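# Tie off lantern cord, then remove box underneath

## Task

Fasten the lantern's cord well enough that it keeps holding after the grippers release it, then move the box out from beneath the lantern. At the end the lantern must still hang from the peg at a height no lower than where it starts. It breaks easily, so the task fails if at any moment it drops freely or sinks noticeably below its starting height.

## Robot and tools

Robot: two arms, left_arm and right_arm, each with a two-finger gripper. Their bases sit roughly on either side of the table's midline. left_arm is at about (-0.015, +0.294, +0.046) m and right_arm at about (-0.023, -0.374, +0.003) m in the scene frame, each turned only slightly about z. The scene frame has its origin at table-top height midway between the nominal bases, +z up, +x out over the table, and left_arm on the +y side. Arm names do not correspond to sides in the images. A camera stand is located behind the arms.

Frames: every hand pose, velocity, target and offset for an arm uses that arm's own base frame. Fixed cameras and the table use the scene frame. Rotations are applied about the Hand target's position. The reported end_effector_position is the midpoint between the finger pads, about 1 cm short of the tips. The fingers point along the gripper's +z axis and close along its y axis. Printed poses may be wrong by a few cm, more when the arm is stretched far.

Row layout, shared by execute_actions and move: 14 numbers, each in [-1, 1]. The first 7 are left_arm: dx, dy, dz, rx, ry, rz, opening. The next 7 are right_arm in the same order. Always send all 14, even when only one arm should move. dx..rz are offsets relative to the arm's Hand target as it stands when the action or move begins. They are not absolute poses, and sending the same offset again moves the arm further. Scale: 1.0 equals 0.6 m or 180 degrees. rx, ry, rz form one rotation vector. Opening is an absolute value: +1 is fully open (0.094 m) and -1 is closed. Writing 0 for an opening closes the gripper halfway, so repeat its current value to leave it unchanged. Sending six zero pose numbers re-asserts the present Hand target. Each control step clips commanded rotation to within 40 degrees of the measured orientation.

execute_actions(actions, cameras): actions is a list of actions. Each action is up to 15 rows, one row per 1/30 s step. Every row counts from the pose at the start of that action, not from the row before it. A short action repeats its last row until 15 steps have passed. An empty actions list returns state plus all camera images. cameras picks images by name, or ["all"].

move(target, speed, blend, opening_speed, grip_force, blocking, cameras): guides each gripper along a straight line to target. target is either one 14-number row or a list of up to 15 rows. Every row is an offset from the same starting Hand targets. speed is in m/s, from 0.002 to 2.9, default 0.25. It can be one value or one value per target, and rotation speed is capped at twice that number in rad/s. blend is a corner-rounding radius in m, where 0 means stop at each point. opening_speed is on the -1..+1 scale per second, 0.2 or more; choose a slow value when grasping anything fragile. grip_force is the force per pad in N, 10 to 50, given as one value or one per arm; it persists until changed. Lower force closes more slowly. blocking=false returns after about 0.5 s while the motion keeps running. A whole move is capped at 10 s. Paths do not avoid obstacles or the other arm. The result has a move: line such as done, off_target, moving, held or fault, along with any limits (paced = clipped, held = steps withheld).

wait(seconds 0–10) lets the simulation run. stop brakes a running move. zoom_image(camera, region [x0,y0,x1,y1], at most 504x504 px) enlarges part of the most recent image from cam_head_left, cam_head_right, cam_high, cam_low, cam_left_wrist or cam_right_wrist; all are 672x504. read_manual returns licence texts. finished_scene(scene) ends the current scene permanently.

Reading results: Hand target is the last pose commanded after clipping, and the next offsets build on it. A gripper commonly comes to rest a few cm away from it because of friction or load, which does not by itself mean contact; send the missing distance as a new offset. grip_measured uses the opening scale and reads roughly 2.5 mm wide with nothing held. On a hard part it reads up to about 3 mm narrower than the part, so it cannot show the instant of contact. grip_effort_nm is the averaged gripper motor effort (negative = closing). It carries an offset and keeps part of its value at rest. Joint torques include the arm's own weight. Joints 1–3 wrap around at ±28 N m. 'within noise' velocities mean the arm is still. MOTOR HOT appears at 75 °C. At 90 °C the arm folds up and stays idle. At 100 °C it goes limp and falls. Holding loads, keeping the arm stretched out, or pushing toward unreachable poses all generate heat.

Things to avoid: the lantern dropping or sinking below where it started, and anything leaving the table. Also avoid fast impacts, heavy presses, or releasing parts while they are moving. Collisions between the two arms or grippers are not prevented by the clearance check, so keep them apart. Do not route paths close to an arm's own base; go around it. A stuck arm keeps pushing until you command its target back past the gripper. Loose objects can occasionally be nudged by outside pushes.

Each tool is called in YAML: its name, and indented under it one key for each argument.

## Session

execute_actions:
  actions: []

Scene clock: 0.00 s.
left_arm: end_effector_position=(+0.3067, -0.1536, +0.3457) grip_measured=+1.000 grip_effort_nm=n/a end_effector_quat_wxyz=(+0.660, +0.103, +0.743, -0.053) | right_arm: end_effector_position=(+0.3810, +0.0271, +0.4651) grip_measured=+1.000 grip_effort_nm=n/a end_effector_quat_wxyz=(+0.747, +0.017, +0.659, +0.086)
Joint positions: left_arm=[-0.723 0.912 0.874 -0.104 -0.501 -0.01 0.094] | right_arm=[0.051 1.076 1.165 0.042 -0.038 0.145 0.094]
Joint velocities: within noise
Joint torques (N m): no reading
Heat: left arm: 28 °C; right arm: 26 °C.
Hand target: left_arm +0.3053, -0.1521, +0.3501; +0.662, +0.101, +0.740, -0.054 | right_arm +0.3779, +0.0270, +0.4708; +0.751, +0.016, +0.655, +0.086
Tool commands: left_gripper/opening=+1.0 right_gripper/opening=+1.0

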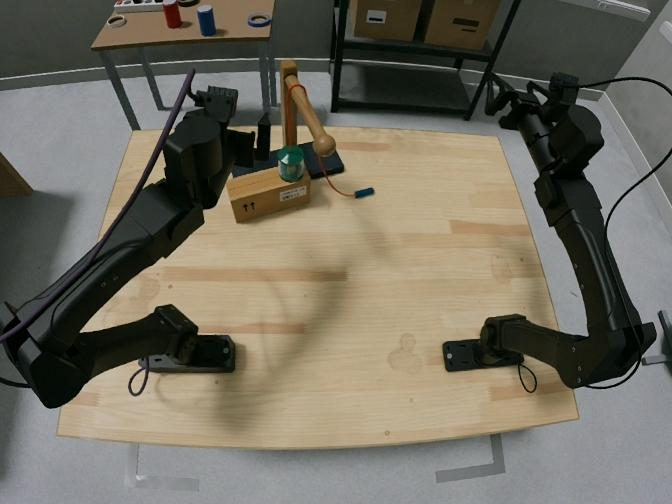

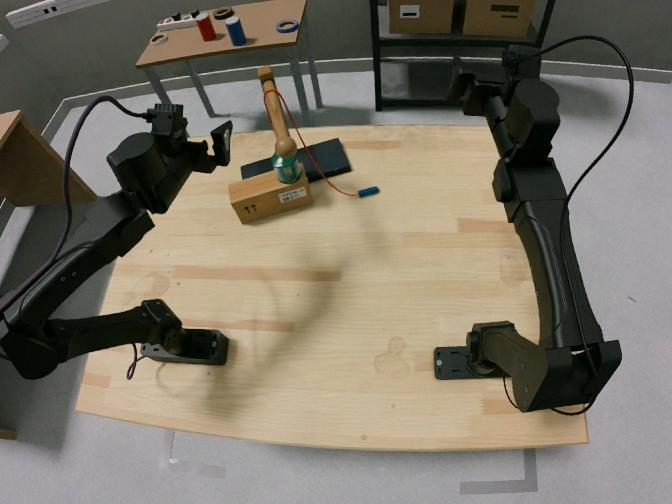

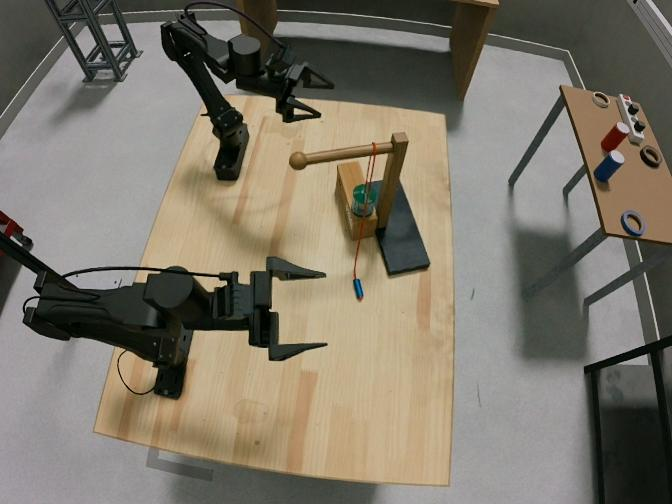

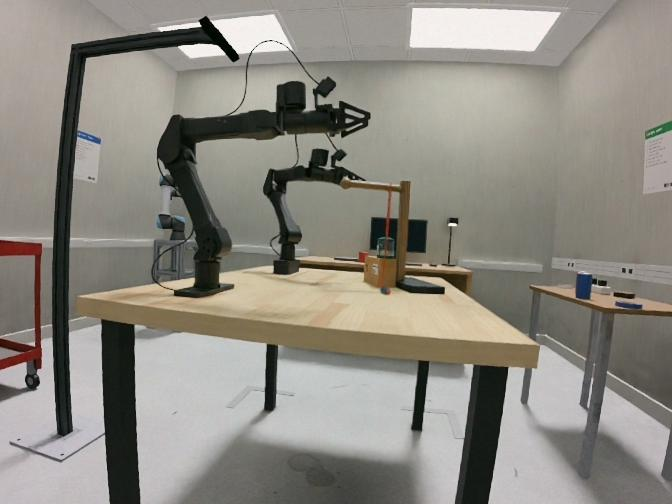

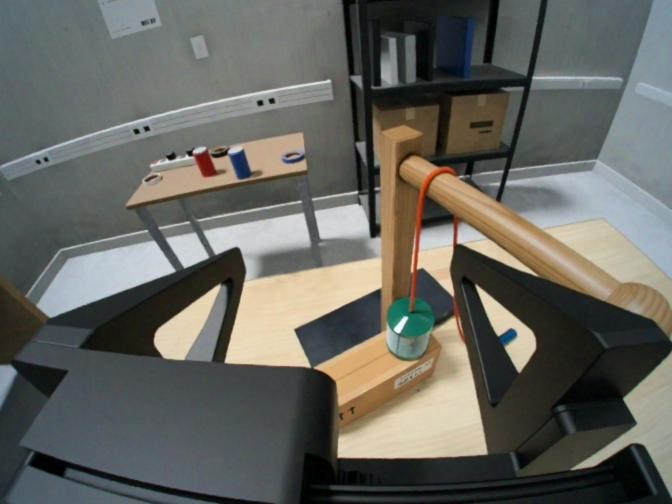

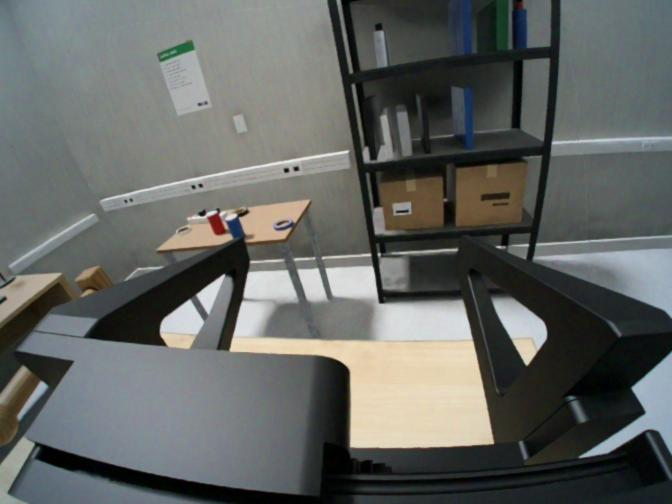

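zoom_image:
  camera: "cam_head_left"
  region: [210, 50, 400, 230]

zoom_image:
  camera: "cam_head_right"
  region: [220, 60, 400, 230]

zoom_image:
  camera: "cam_high"
  region: [270, 110, 450, 310]

zoom_image:
  camera: "cam_low"
  region: [320, 160, 460, 310]

zoom_image:
  camera: "cam_left_wrist"
  region: [280, 100, 672, 440]

Scaled by 2.653 from the camera's 672x504 image, which has a finer 960x720 frame.

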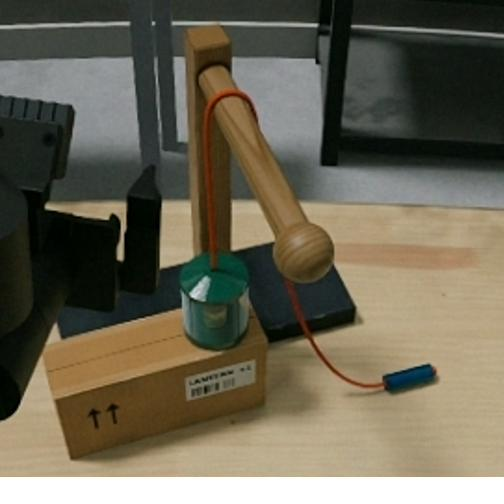

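Scaled by 2.800 from the camera's 672x504 image, which has a finer 960x720 frame.

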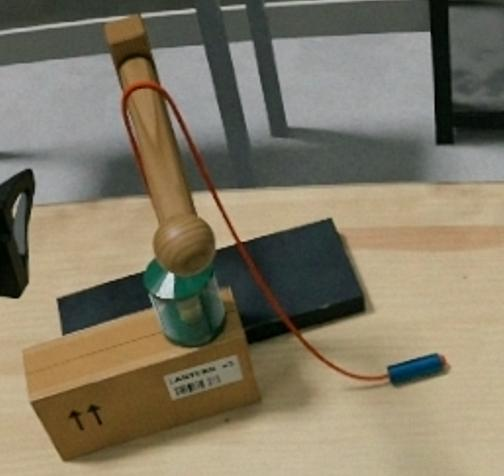

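Scaled by 2.520 from the camera's 672x504 image, which has a finer 960x720 frame.

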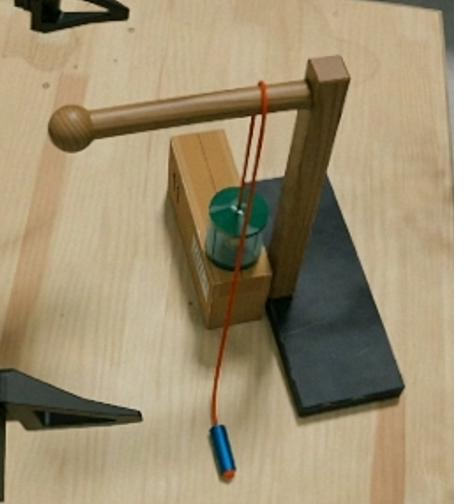

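Scaled by 3.360 from the camera's 672x504 image, which has a finer 960x720 frame.

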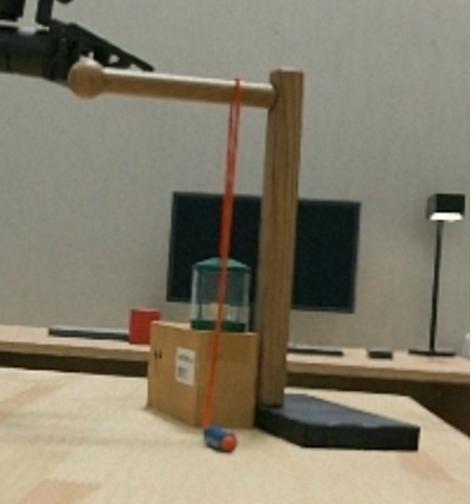

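Scaled by 1.286 from the camera's 672x504 image, which has a finer 960x720 frame.

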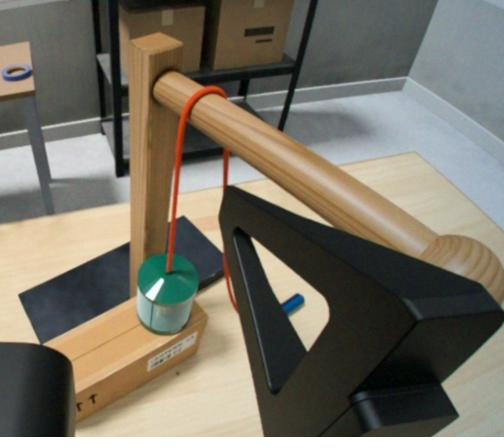

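move:
  target: [-0.009, 0.2535, 0.05, 0, 0, -0.0972, 1, -0.03, 0.155, -0.15, -0.0239, 0.0514, 0.2217, 1]
  speed: 0.25
  cameras: ["all"]

Scene clock: 198.93 s.
left_arm: end_effector_position=(+0.3011, +0.0011, +0.3732) grip_measured=+1.000 grip_effort_nm=0.01 end_effector_quat_wxyz=(+0.646, +0.206, +0.719, -0.153) | right_arm: end_effector_position=(+0.3588, +0.1205, +0.3842) grip_measured=+1.000 grip_effort_nm=0.01 end_effector_quat_wxyz=(+0.623, -0.224, +0.682, +0.311)
Joint positions: left_arm=[0.544 0.931 1.015 -0.319 1.044 0.25 0.094] | right_arm=[-0.033 1.144 1.039 0.06 -0.814 0.113 0.094]
Joint torques (N m): left_arm=[0.35 -0.5 9.11 1.54 0.3 0.1] | right_arm=[-0.38 -3.03 7.41 1.84 -0.13 -0.11]
Heat: left arm: 39 °C; right arm: 37 °C.
Hand target: left_arm +0.2999, -0.0001, +0.3800; +0.646, +0.212, +0.717, -0.154 | right_arm +0.3599, +0.1200, +0.3807; +0.623, -0.229, +0.681, +0.311
Off the commanded pose: left_arm 0.007 m, 1 deg | right_arm 0.004 m, 1 deg.
move: done

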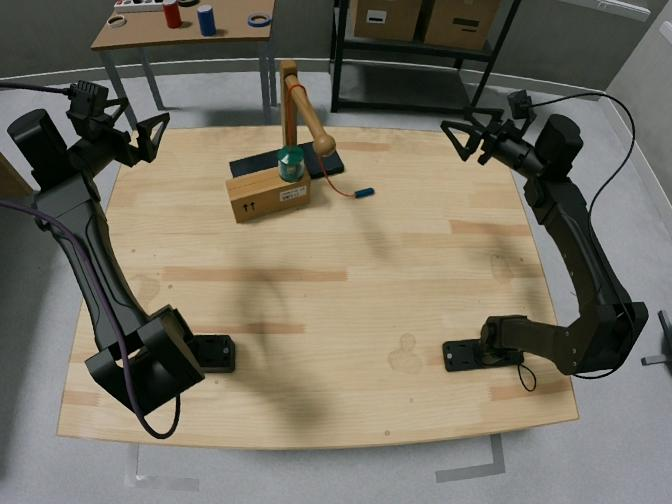

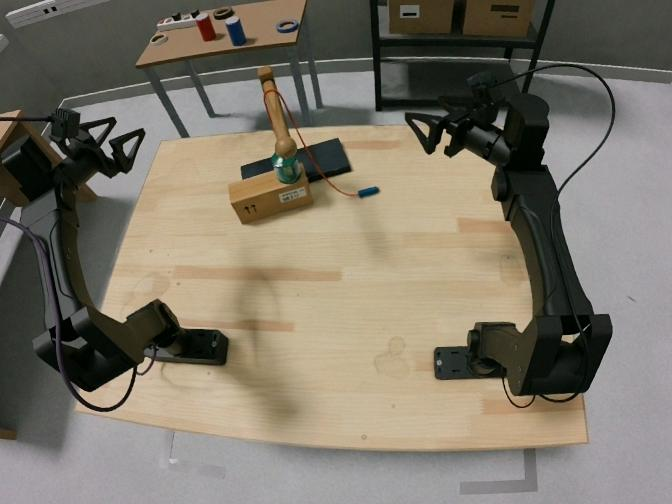

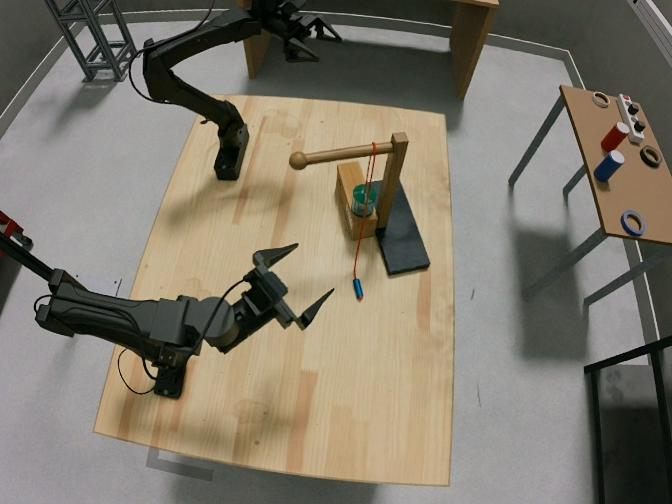

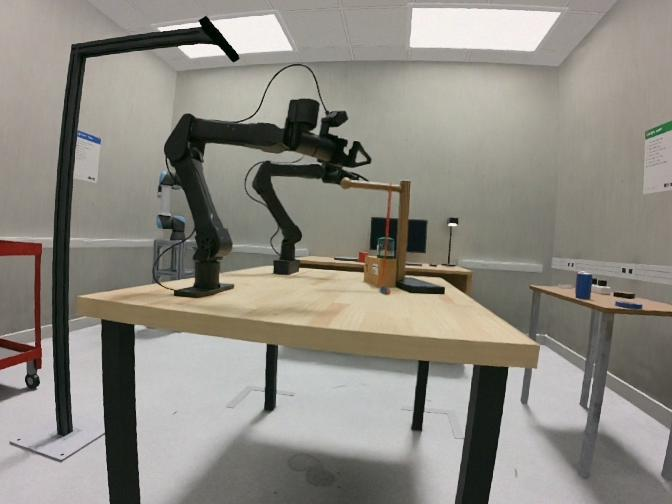

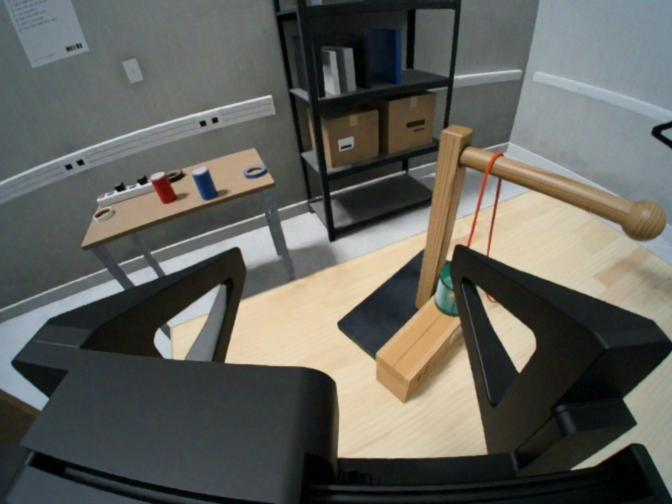

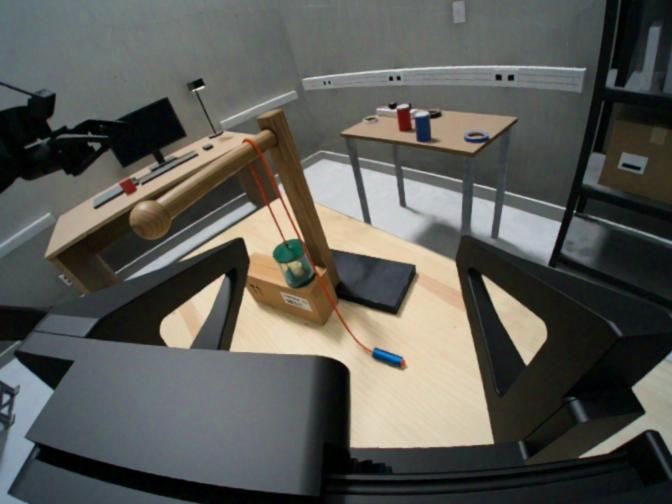

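zoom_image:
  camera: "cam_right_wrist"
  region: [110, 90, 450, 390]

zoom_image:
  camera: "cam_left_wrist"
  region: [330, 100, 672, 420]

Scaled by 1.482 from the camera's 672x504 image, which has a finer 960x720 frame.

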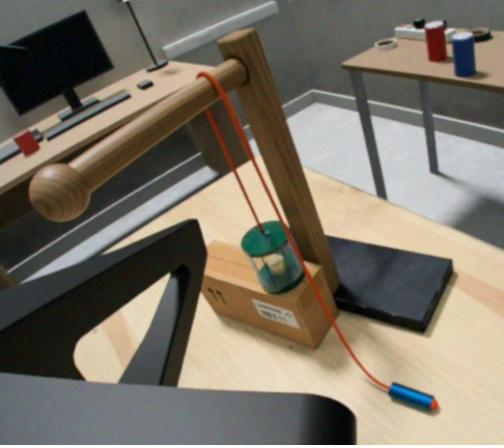

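Scaled by 1.474 from the camera's 672x504 image, which has a finer 960x720 frame.

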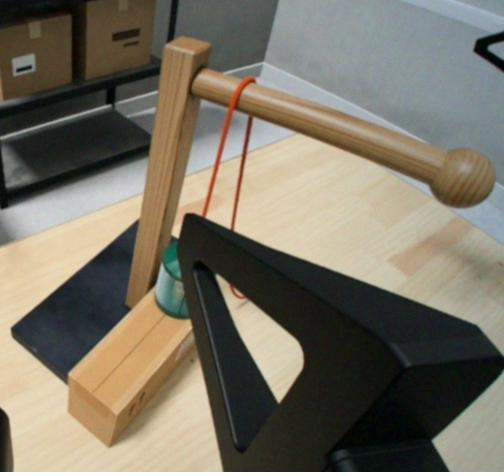

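move:
  target: [0, 0, 0, 0, 0, 0, 1, 0.1585, 0.0333, -0.4012, -0.2146, 0.0523, 0.2289, 1]
  speed: 0.25
  cameras: ["cam_head_right", "cam_high", "cam_low", "cam_right_wrist"]

Scene clock: 318.47 s.
left_arm: end_effector_position=(+0.3010, +0.0010, +0.3731) grip_measured=+1.000 grip_effort_nm=0.00 end_effector_quat_wxyz=(+0.646, +0.206, +0.719, -0.153) | right_arm: end_effector_position=(+0.4539, +0.1366, +0.1443) grip_measured=+1.000 grip_effort_nm=0.01 end_effector_quat_wxyz=(+0.316, -0.612, +0.671, +0.274)
Joint positions: left_arm=[0.544 0.931 1.015 -0.32 1.044 0.251 0.094] | right_arm=[-0.001 2.207 1.967 -1.199 -0.856 -1.421 0.094]
Joint torques (N m): left_arm=[0.35 -0.4 9.13 1.55 0.26 0.08] | right_arm=[0.39 -9.81 9.55 0.15 -0.62 -0.1]
Heat: left arm: 41 °C; right arm: 37 °C.
Hand target: left_arm +0.2999, -0.0001, +0.3801; +0.646, +0.212, +0.716, -0.154 | right_arm +0.4550, +0.1400, +0.1399; +0.312, -0.612, +0.668, +0.285
Off the commanded pose: left_arm 0.007 m, 1 deg | right_arm 0.006 m, 1 deg.
move: done
Images, in order (width x height): cam_head_right 672x504, cam_high 672x504, cam_low 672x504, cam_right_wrist 672x504.

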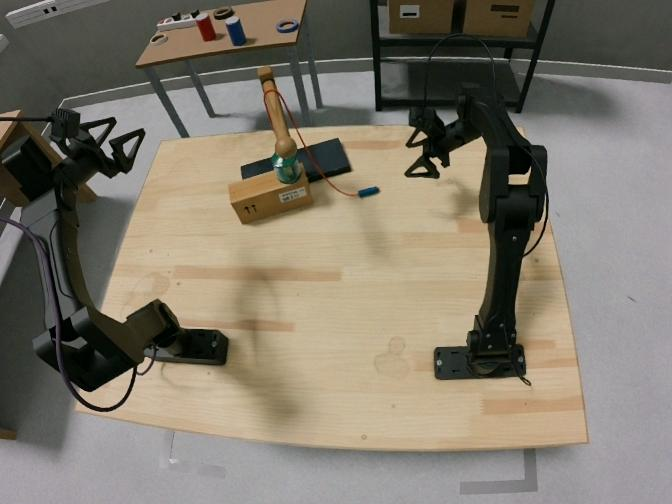

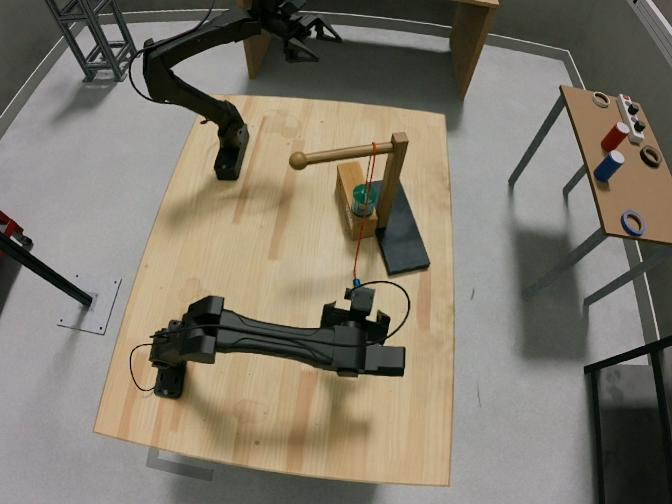

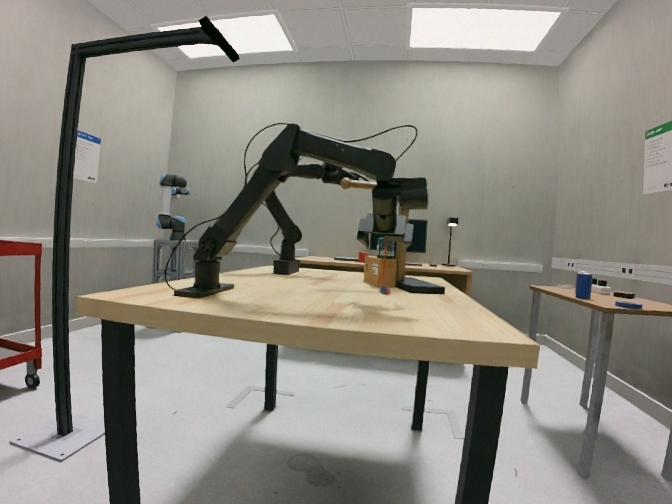

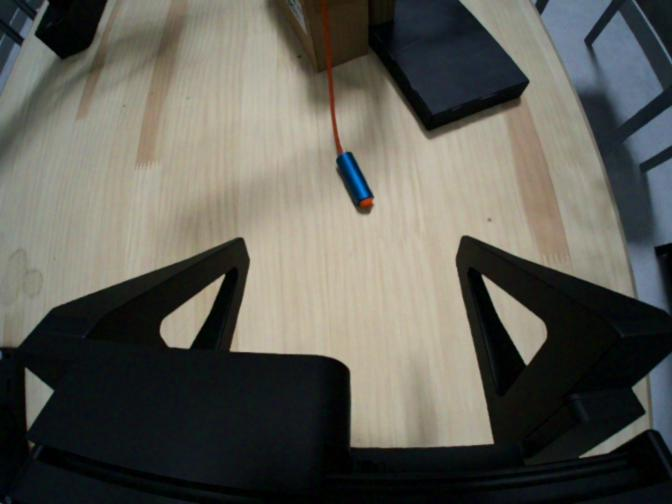

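move:
  target: [0, 0, 0, 0, 0, 0, 1, 0.0327, 0.1007, -0.1688, 0, 0, 0.065, 1]
  speed: 0.2
  cameras: ["cam_head_right", "cam_low", "cam_right_wrist"]

Scene clock: 371.43 s.
left_arm: end_effector_position=(+0.3010, +0.0010, +0.3731) grip_measured=+1.000 grip_effort_nm=0.01 end_effector_quat_wxyz=(+0.646, +0.206, +0.719, -0.153) | right_arm: end_effector_position=(+0.4748, +0.1994, +0.0423) grip_measured=+1.000 grip_effort_nm=0.01 end_effector_quat_wxyz=(-0.282, +0.680, -0.604, -0.305)
Joint positions: left_arm=[0.544 0.931 1.015 -0.32 1.044 0.251 0.094] | right_arm=[0.128 2.557 2.183 -1.163 -0.855 -1.546 0.094]
Joint torques (N m): left_arm=[0.36 -0.55 9.11 1.54 0.26 0.09] | right_arm=[-0.21 -12.36 9.11 -0.03 -0.68 -0.1]
Heat: left arm: 42 °C; right arm: 32 °C.
Hand target: left_arm +0.2999, -0.0001, +0.3801; +0.646, +0.212, +0.716, -0.154 | right_arm +0.4747, +0.2005, +0.0387; -0.281, +0.677, -0.602, -0.316
Off the commanded pose: left_arm 0.007 m, 1 deg | right_arm 0.004 m, 1 deg.
move: done
Images, in order (width x height): cam_head_right 672x504, cam_low 672x504, cam_right_wrist 672x504.

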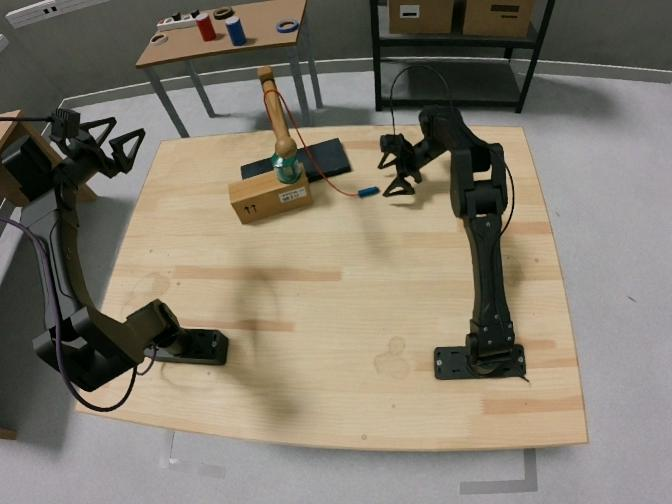

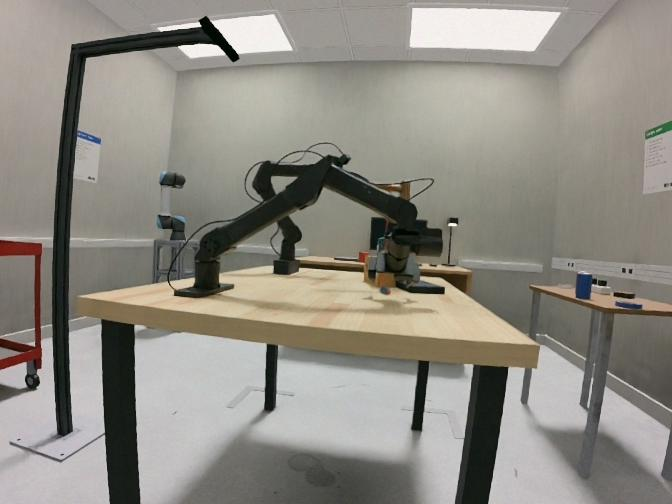

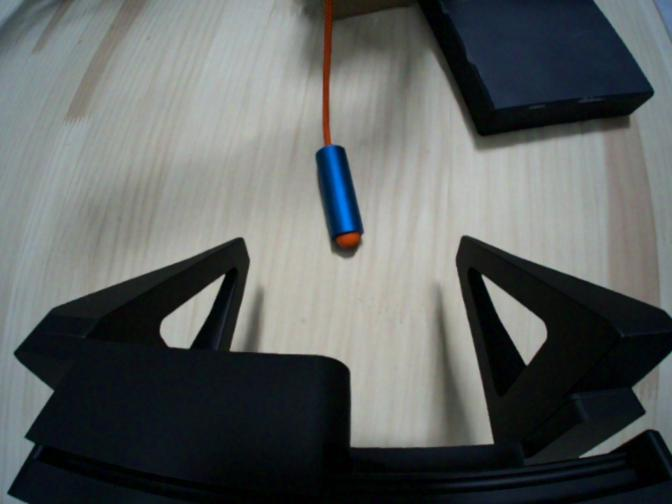

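move:
  target: [0, 0, 0, 0, 0, 0, 1, -0.0145, 0.0432, -0.0358, 0, 0, 0.0278, 1]
  speed: 0.1
  cameras: ["cam_low", "cam_high", "cam_right_wrist"]

zoom_image:
  camera: "cam_low"
  region: [320, 220, 460, 320]

Scene clock: 399.00 s.
left_arm: end_effector_position=(+0.3010, +0.0010, +0.3731) grip_measured=+1.000 grip_effort_nm=0.00 end_effector_quat_wxyz=(+0.646, +0.206, +0.719, -0.153) | right_arm: end_effector_position=(+0.4669, +0.2254, +0.0228) grip_measured=+1.000 grip_effort_nm=0.01 end_effector_quat_wxyz=(-0.269, +0.707, -0.573, -0.315)
Joint positions: left_arm=[0.544 0.931 1.015 -0.32 1.044 0.251 0.094] | right_arm=[0.182 2.633 2.25 -1.187 -0.855 -1.597 0.094]
Joint torques (N m): left_arm=[0.4 -0.49 9.11 1.54 0.27 0.08] | right_arm=[-0.14 -12.37 9.1 -0.08 -0.66 -0.09]
Heat: left arm: 43 °C; right arm: 38 °C.
Hand target: left_arm +0.2999, -0.0001, +0.3801; +0.646, +0.212, +0.716, -0.154 | right_arm +0.4659, +0.2263, +0.0172; -0.267, +0.703, -0.572, -0.328
Off the commanded pose: left_arm 0.007 m, 1 deg | right_arm 0.006 m, 2 deg.
move: done
Images, in order (width x height): cam_high 672x504, cam_low 672x504, cam_right_wrist 672x504.

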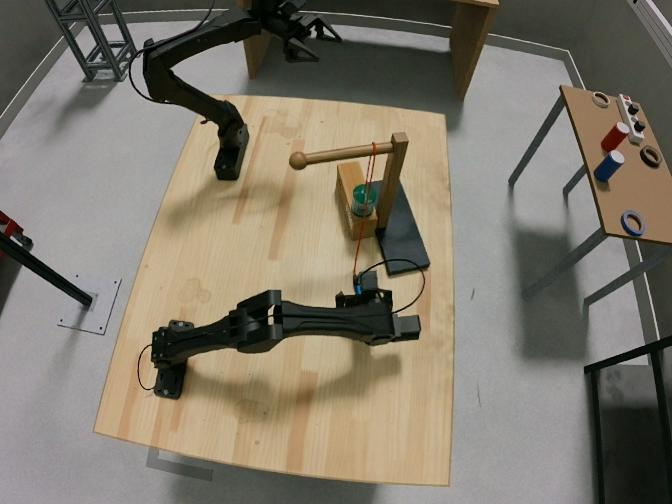

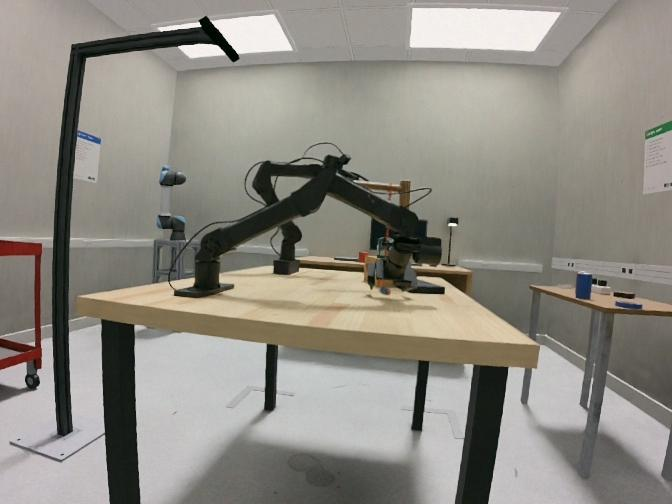

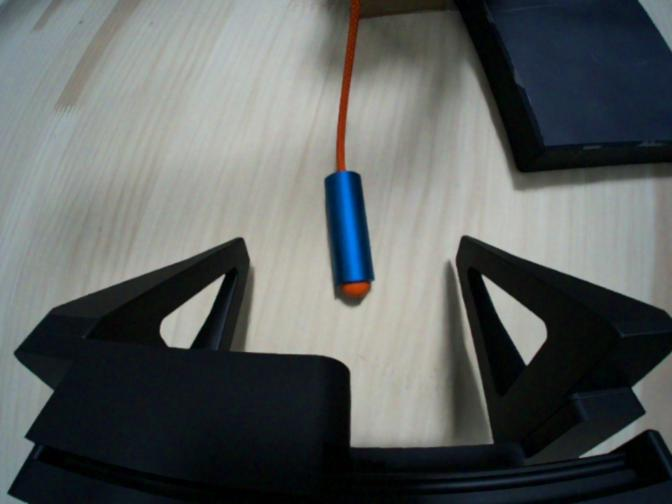

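Scaled by 3.600 from the camera's 672x504 image, which has a finer 960x720 frame.

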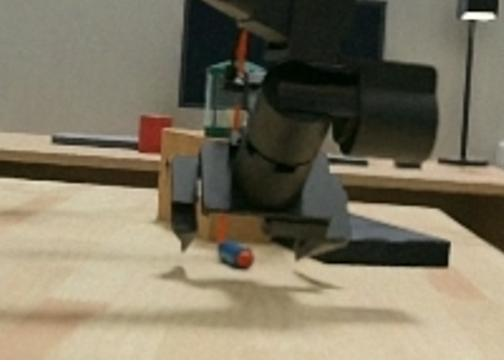

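move:
  target: [0, 0, 0, 0, 0, 0, 1, -0.0028, 0.0192, -0.0197, 0, 0, 0, 1]
  speed: 0.05
  cameras: ["cam_low", "cam_right_wrist"]

zoom_image:
  camera: "cam_low"
  region: [340, 240, 440, 310]

Scene clock: 418.53 s.
left_arm: end_effector_position=(+0.3010, +0.0010, +0.3731) grip_measured=+1.000 grip_effort_nm=0.00 end_effector_quat_wxyz=(+0.646, +0.206, +0.719, -0.153) | right_arm: end_effector_position=(+0.4696, +0.2348, +0.0229) grip_measured=+1.000 grip_effort_nm=0.01 end_effector_quat_wxyz=(-0.276, +0.711, -0.568, -0.310)
Joint positions: left_arm=[0.544 0.931 1.015 -0.32 1.044 0.251 0.094] | right_arm=[0.199 2.633 2.25 -1.152 -0.855 -1.578 0.094]
Joint torques (N m): left_arm=[0.38 -0.47 9.11 1.55 0.28 0.09] | right_arm=[0.29 -11.82 5.87 0.24 -0.65 0.08]
Heat: left arm: 43 °C; right arm: 36 °C.
Hand target: left_arm +0.2999, -0.0001, +0.3801; +0.646, +0.212, +0.716, -0.154 | right_arm +0.4643, +0.2378, +0.0054; -0.267, +0.703, -0.572, -0.328
Off the commanded pose: left_arm 0.007 m, 1 deg | right_arm 0.019 m, 3 deg.
move: off_target (right_arm)
Images, in order (width x height): cam_low 672x504, cam_right_wrist 672x504.

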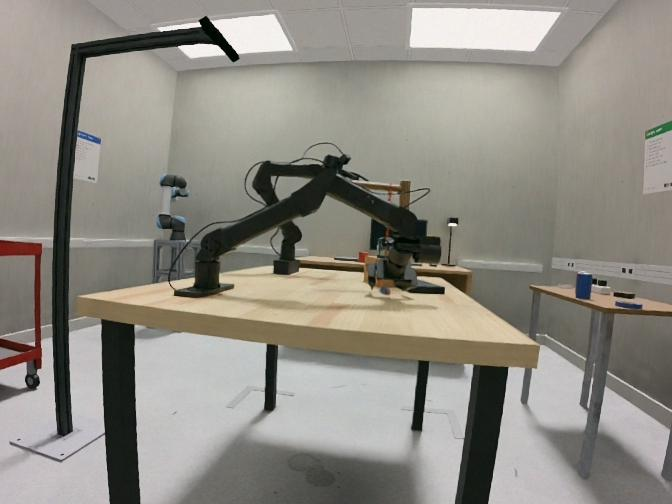

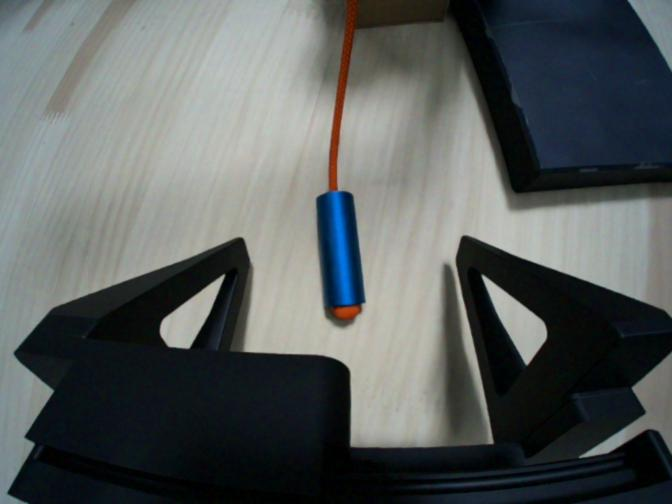

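Scaled by 5.040 from the camera's 672x504 image, which has a finer 960x720 frame.

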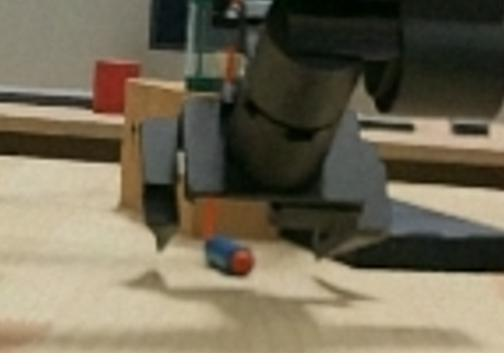

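move:
  target:
    - [0, 0, 0, 0, 0, 0, 1, 0.0072, -0.0035, 0.0235, 0, 0, 0, 1]
    - [0, 0, 0, 0, 0, 0, 1, 0.0072, -0.0035, 0.0235, 0, 0, 0, -0.8]
  speed: 0.05
  opening_speed: 0.5
  cameras: ["cam_low", "cam_head_right", "cam_right_wrist"]

Scene clock: 449.57 s.
left_arm: end_effector_position=(+0.3010, +0.0010, +0.3731) grip_measured=+1.000 grip_effort_nm=0.00 end_effector_quat_wxyz=(+0.646, +0.206, +0.719, -0.153) | right_arm: end_effector_position=(+0.4708, +0.2354, +0.0294) grip_measured=-0.798 grip_effort_nm=-0.09 end_effector_quat_wxyz=(-0.275, +0.710, -0.568, -0.312)
Joint positions: left_arm=[0.544 0.931 1.015 -0.32 1.044 0.251 0.094] | right_arm=[0.199 2.643 2.295 -1.192 -0.858 -1.578 0.009]
Joint torques (N m): left_arm=[0.32 -0.5 9.11 1.56 0.26 0.08] | right_arm=[-0.1 -11.97 8.87 -0.04 -0.64 -0.01]
Heat: left arm: 44 °C; right arm: 36 °C.
Hand target: left_arm +0.2999, -0.0001, +0.3801; +0.646, +0.212, +0.716, -0.154 | right_arm +0.4687, +0.2358, +0.0197; -0.267, +0.703, -0.572, -0.327
Off the commanded pose: left_arm 0.007 m, 1 deg | right_arm 0.010 m, 2 deg.
move: done
Images, in order (width x height): cam_head_right 672x504, cam_low 672x504, cam_right_wrist 672x504.

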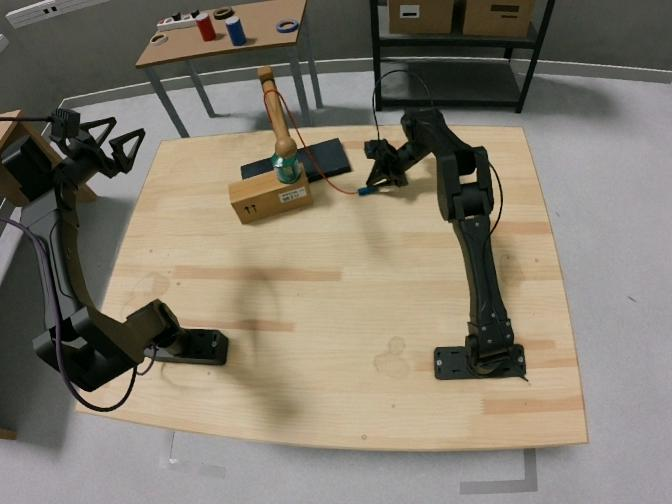

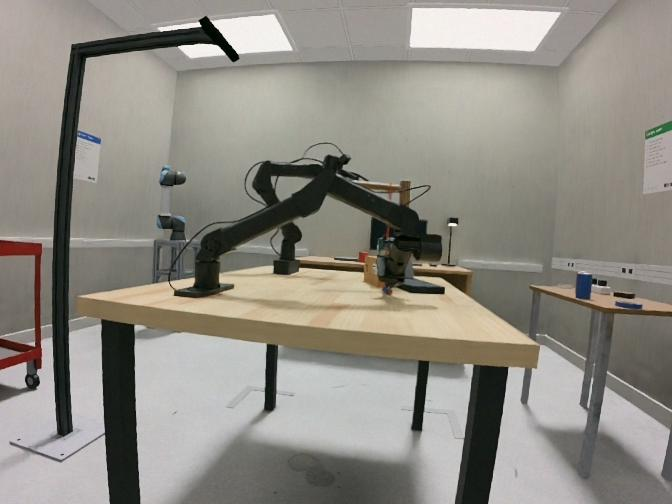

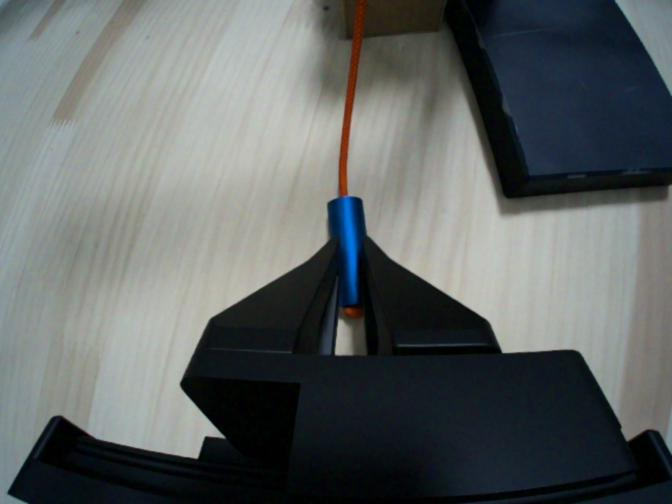

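move:
  target: [0, 0, 0, 0, 0, 0, 1, 0, 0, 0, 0, 0, 0, -0.95]
  speed: 0.05
  opening_speed: 0.3
  cameras: ["cam_right_wrist"]

Scene clock: 459.87 s.
left_arm: end_effector_position=(+0.3010, +0.0010, +0.3731) grip_measured=+1.000 grip_effort_nm=0.00 end_effector_quat_wxyz=(+0.646, +0.206, +0.719, -0.153) | right_arm: end_effector_position=(+0.4705, +0.2366, +0.0313) grip_measured=-0.948 grip_effort_nm=-0.08 end_effector_quat_wxyz=(-0.278, +0.708, -0.567, -0.316)
Joint positions: left_arm=[0.544 0.931 1.015 -0.32 1.044 0.251 0.094] | right_arm=[0.199 2.643 2.296 -1.194 -0.869 -1.578 0.002]
Joint torques (N m): left_arm=[0.32 -0.5 9.11 1.56 0.28 0.08] | right_arm=[-0.16 -11.85 8.87 -0.05 -0.54 -0.02]
Heat: left arm: 44 °C; right arm: 36 °C.
Hand target: left_arm +0.2999, -0.0001, +0.3801; +0.646, +0.212, +0.716, -0.154 | right_arm +0.4687, +0.2358, +0.0197; -0.267, +0.703, -0.572, -0.327
Off the commanded pose: left_arm 0.007 m, 1 deg | right_arm 0.012 m, 2 deg.
move: off_target (right_arm)
Images, in order (width x height): cam_right_wrist 672x504.

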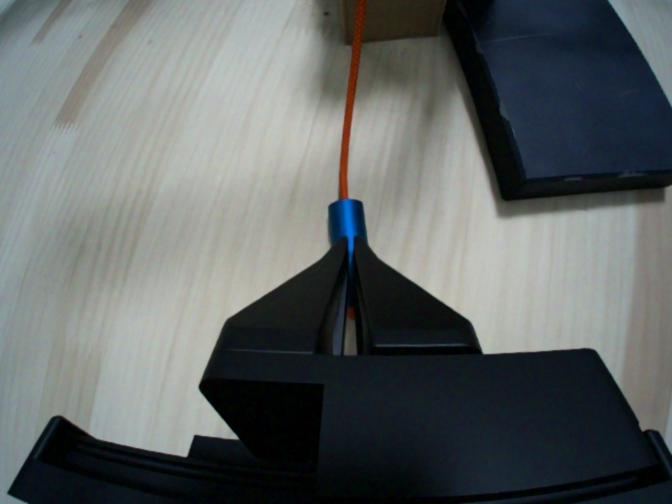

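move:
  target:
    - [0, 0, 0, 0, 0, 0, 1, 0, 0, 0.005, 0, 0, 0, 0.0]
    - [0, 0, 0, 0, 0, 0, 1, 0, 0, -0.006, 0, 0, 0, 0.0]
  speed: 0.05
  opening_speed: 1.0
  cameras: ["cam_right_wrist"]

Scene clock: 476.97 s.
left_arm: end_effector_position=(+0.3010, +0.0010, +0.3731) grip_measured=+1.000 grip_effort_nm=0.00 end_effector_quat_wxyz=(+0.646, +0.206, +0.719, -0.153) | right_arm: end_effector_position=(+0.4686, +0.2351, +0.0258) grip_measured=-0.001 grip_effort_nm=0.09 end_effector_quat_wxyz=(-0.270, +0.707, -0.571, -0.318)
Joint positions: left_arm=[0.544 0.931 1.015 -0.32 1.044 0.251 0.094] | right_arm=[0.199 2.652 2.296 -1.202 -0.86 -1.578 0.047]
Joint torques (N m): left_arm=[0.32 -0.47 9.13 1.55 0.28 0.08] | right_arm=[-0.09 -12.27 8.14 0.1 -0.63 0]
Heat: left arm: 44 °C; right arm: 36 °C.
Hand target: left_arm +0.2999, -0.0001, +0.3801; +0.646, +0.212, +0.716, -0.154 | right_arm +0.4686, +0.2358, +0.0161; -0.267, +0.703, -0.572, -0.327
Off the commanded pose: left_arm 0.007 m, 1 deg | right_arm 0.010 m, 1 deg.
move: done
Images, in order (width x height): cam_right_wrist 672x504.

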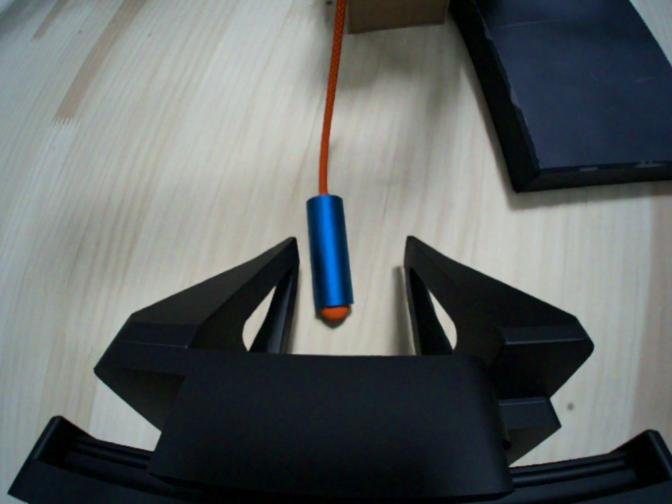

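move:
  target:
    - [0, 0, 0, 0, 0, 0, 1, 0, 0, -0.007, 0, 0, 0, 0.0]
    - [0, 0, 0, 0, 0, 0, 1, 0, 0, -0.007, 0, 0, 0, -0.75]
  speed: 0.05
  opening_speed: 0.4
  cameras: ["cam_right_wrist"]

Scene clock: 487.67 s.
left_arm: end_effector_position=(+0.3010, +0.0010, +0.3731) grip_measured=+1.000 grip_effort_nm=0.01 end_effector_quat_wxyz=(+0.646, +0.206, +0.719, -0.153) | right_arm: end_effector_position=(+0.4688, +0.2368, +0.0277) grip_measured=-0.748 grip_effort_nm=-0.11 end_effector_quat_wxyz=(-0.275, +0.706, -0.569, -0.322)
Joint positions: left_arm=[0.544 0.931 1.015 -0.32 1.044 0.251 0.094] | right_arm=[0.199 2.652 2.296 -1.199 -0.873 -1.578 0.012]
Joint torques (N m): left_arm=[0.36 -0.49 9.17 1.54 0.27 0.09] | right_arm=[-0.18 -12 7.39 0.17 -0.47 -0.04]
Heat: left arm: 45 °C; right arm: 39 °C.
Hand target: left_arm +0.2999, -0.0001, +0.3801; +0.646, +0.212, +0.716, -0.154 | right_arm +0.4687, +0.2358, +0.0119; -0.267, +0.703, -0.572, -0.327
Off the commanded pose: left_arm 0.007 m, 1 deg | right_arm 0.016 m, 1 deg.
move: off_target (right_arm); target 2's new opening was sent with right_arm's hand 0.014 m and 1 deg from that target
Images, in order (width x height): cam_right_wrist 672x504.

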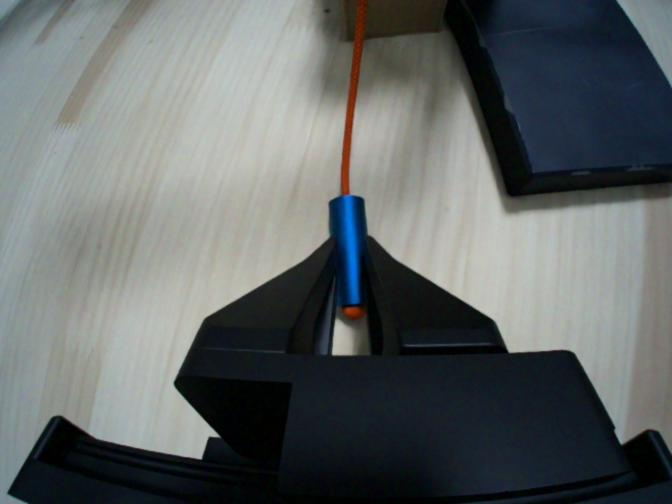

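move:
  target:
    - [0, 0, 0, 0, 0, 0, 1, 0, 0, 0, 0, 0, 0, 0.0]
    - [0, 0, 0, 0, 0, 0, 1, -0.001, -0.001, -0.0165, 0, 0, 0, 0.0]
  speed: 0.05
  opening_speed: 1.0
  cameras: ["cam_right_wrist", "cam_low"]

zoom_image:
  camera: "cam_low"
  region: [340, 240, 440, 310]

Scene clock: 500.47 s.
left_arm: end_effector_position=(+0.3010, +0.0010, +0.3731) grip_measured=+1.000 grip_effort_nm=0.00 end_effector_quat_wxyz=(+0.646, +0.206, +0.719, -0.153) | right_arm: end_effector_position=(+0.4710, +0.2355, +0.0172) grip_measured=-0.001 grip_effort_nm=0.09 end_effector_quat_wxyz=(-0.273, +0.709, -0.570, -0.315)
Joint positions: left_arm=[0.544 0.931 1.015 -0.32 1.044 0.251 0.094] | right_arm=[0.199 2.665 2.287 -1.171 -0.859 -1.578 0.047]
Joint torques (N m): left_arm=[0.36 -0.49 9.14 1.55 0.26 0.08] | right_arm=[-0.24 -12.41 6.09 0.21 -0.65 -0.06]
Heat: left arm: 45 °C; right arm: 41 °C.
Hand target: left_arm +0.2999, -0.0001, +0.3801; +0.646, +0.212, +0.716, -0.154 | right_arm +0.4680, +0.2352, +0.0019; -0.267, +0.703, -0.572, -0.327
Off the commanded pose: left_arm 0.007 m, 1 deg | right_arm 0.015 m, 2 deg.
move: off_target (right_arm)
Images, in order (width x height): cam_low 672x504, cam_right_wrist 672x504.

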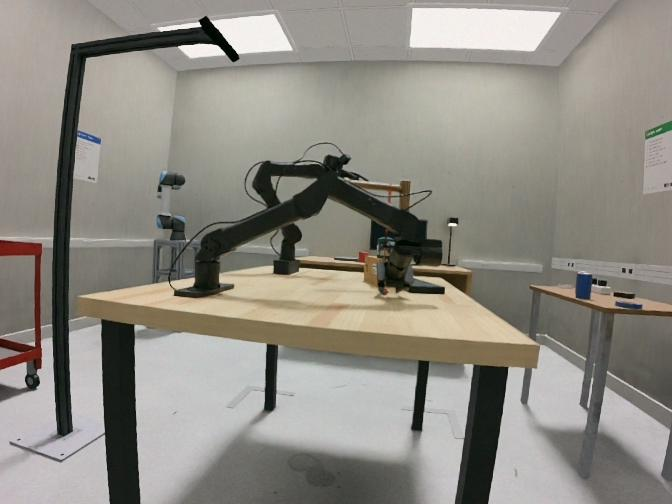

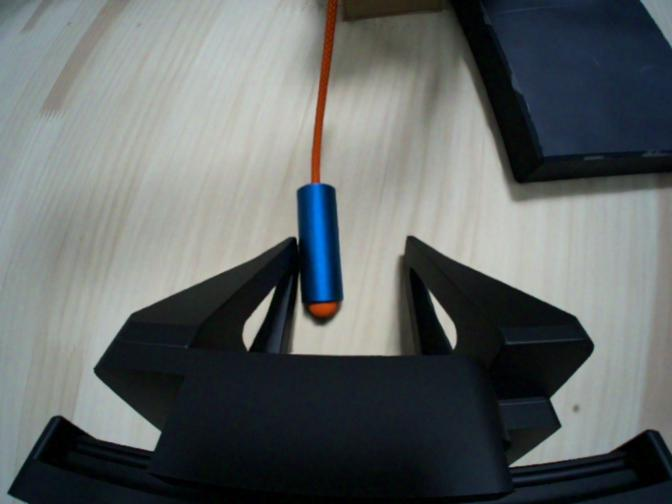

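Scaled by 5.040 from the camera's 672x504 image, which has a finer 960x720 frame.

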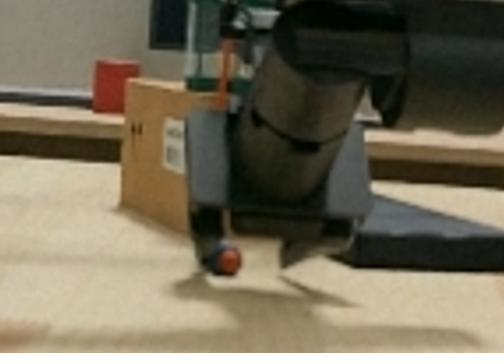

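move:
  target:
    - [0, 0, 0, 0, 0, 0, 0.0, 0, 0, 0, 0, 0, 0, -0.72]
  speed: 0.05
  opening_speed: 0.3
  cameras: ["cam_right_wrist"]

Scene clock: 512.87 s.
left_arm: end_effector_position=(+0.3010, +0.0010, +0.3731) grip_measured=+0.003 grip_effort_nm=-0.13 end_effector_quat_wxyz=(+0.646, +0.206, +0.719, -0.154) | right_arm: end_effector_position=(+0.4711, +0.2356, +0.0172) grip_measured=-0.653 grip_effort_nm=-1.02 end_effector_quat_wxyz=(-0.273, +0.709, -0.569, -0.315)
Joint positions: left_arm=[0.544 0.931 1.015 -0.32 1.044 0.251 0.047] | right_arm=[0.199 2.665 2.287 -1.17 -0.859 -1.578 0.016]
Joint torques (N m): left_arm=[0.36 -0.54 9.14 1.53 0.26 0.07] | right_arm=[-0.31 -12.4 6.11 0.23 -0.63 -0.07]
Heat: left arm: 45 °C; right arm: 39 °C.
Hand target: left_arm +0.2999, +0.0000, +0.3801; +0.646, +0.212, +0.716, -0.154 | right_arm +0.4680, +0.2352, +0.0019; -0.267, +0.703, -0.572, -0.327
Off the commanded pose: left_arm 0.007 m, 1 deg | right_arm 0.016 m, 2 deg.
move: off_target (right_arm)
Images, in order (width x height): cam_right_wrist 672x504.

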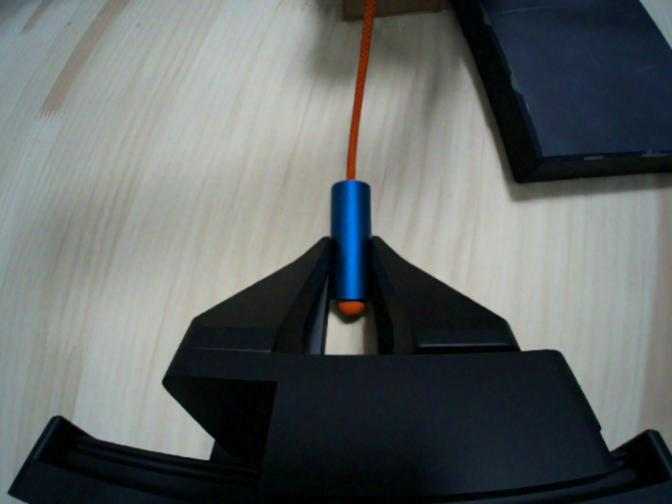

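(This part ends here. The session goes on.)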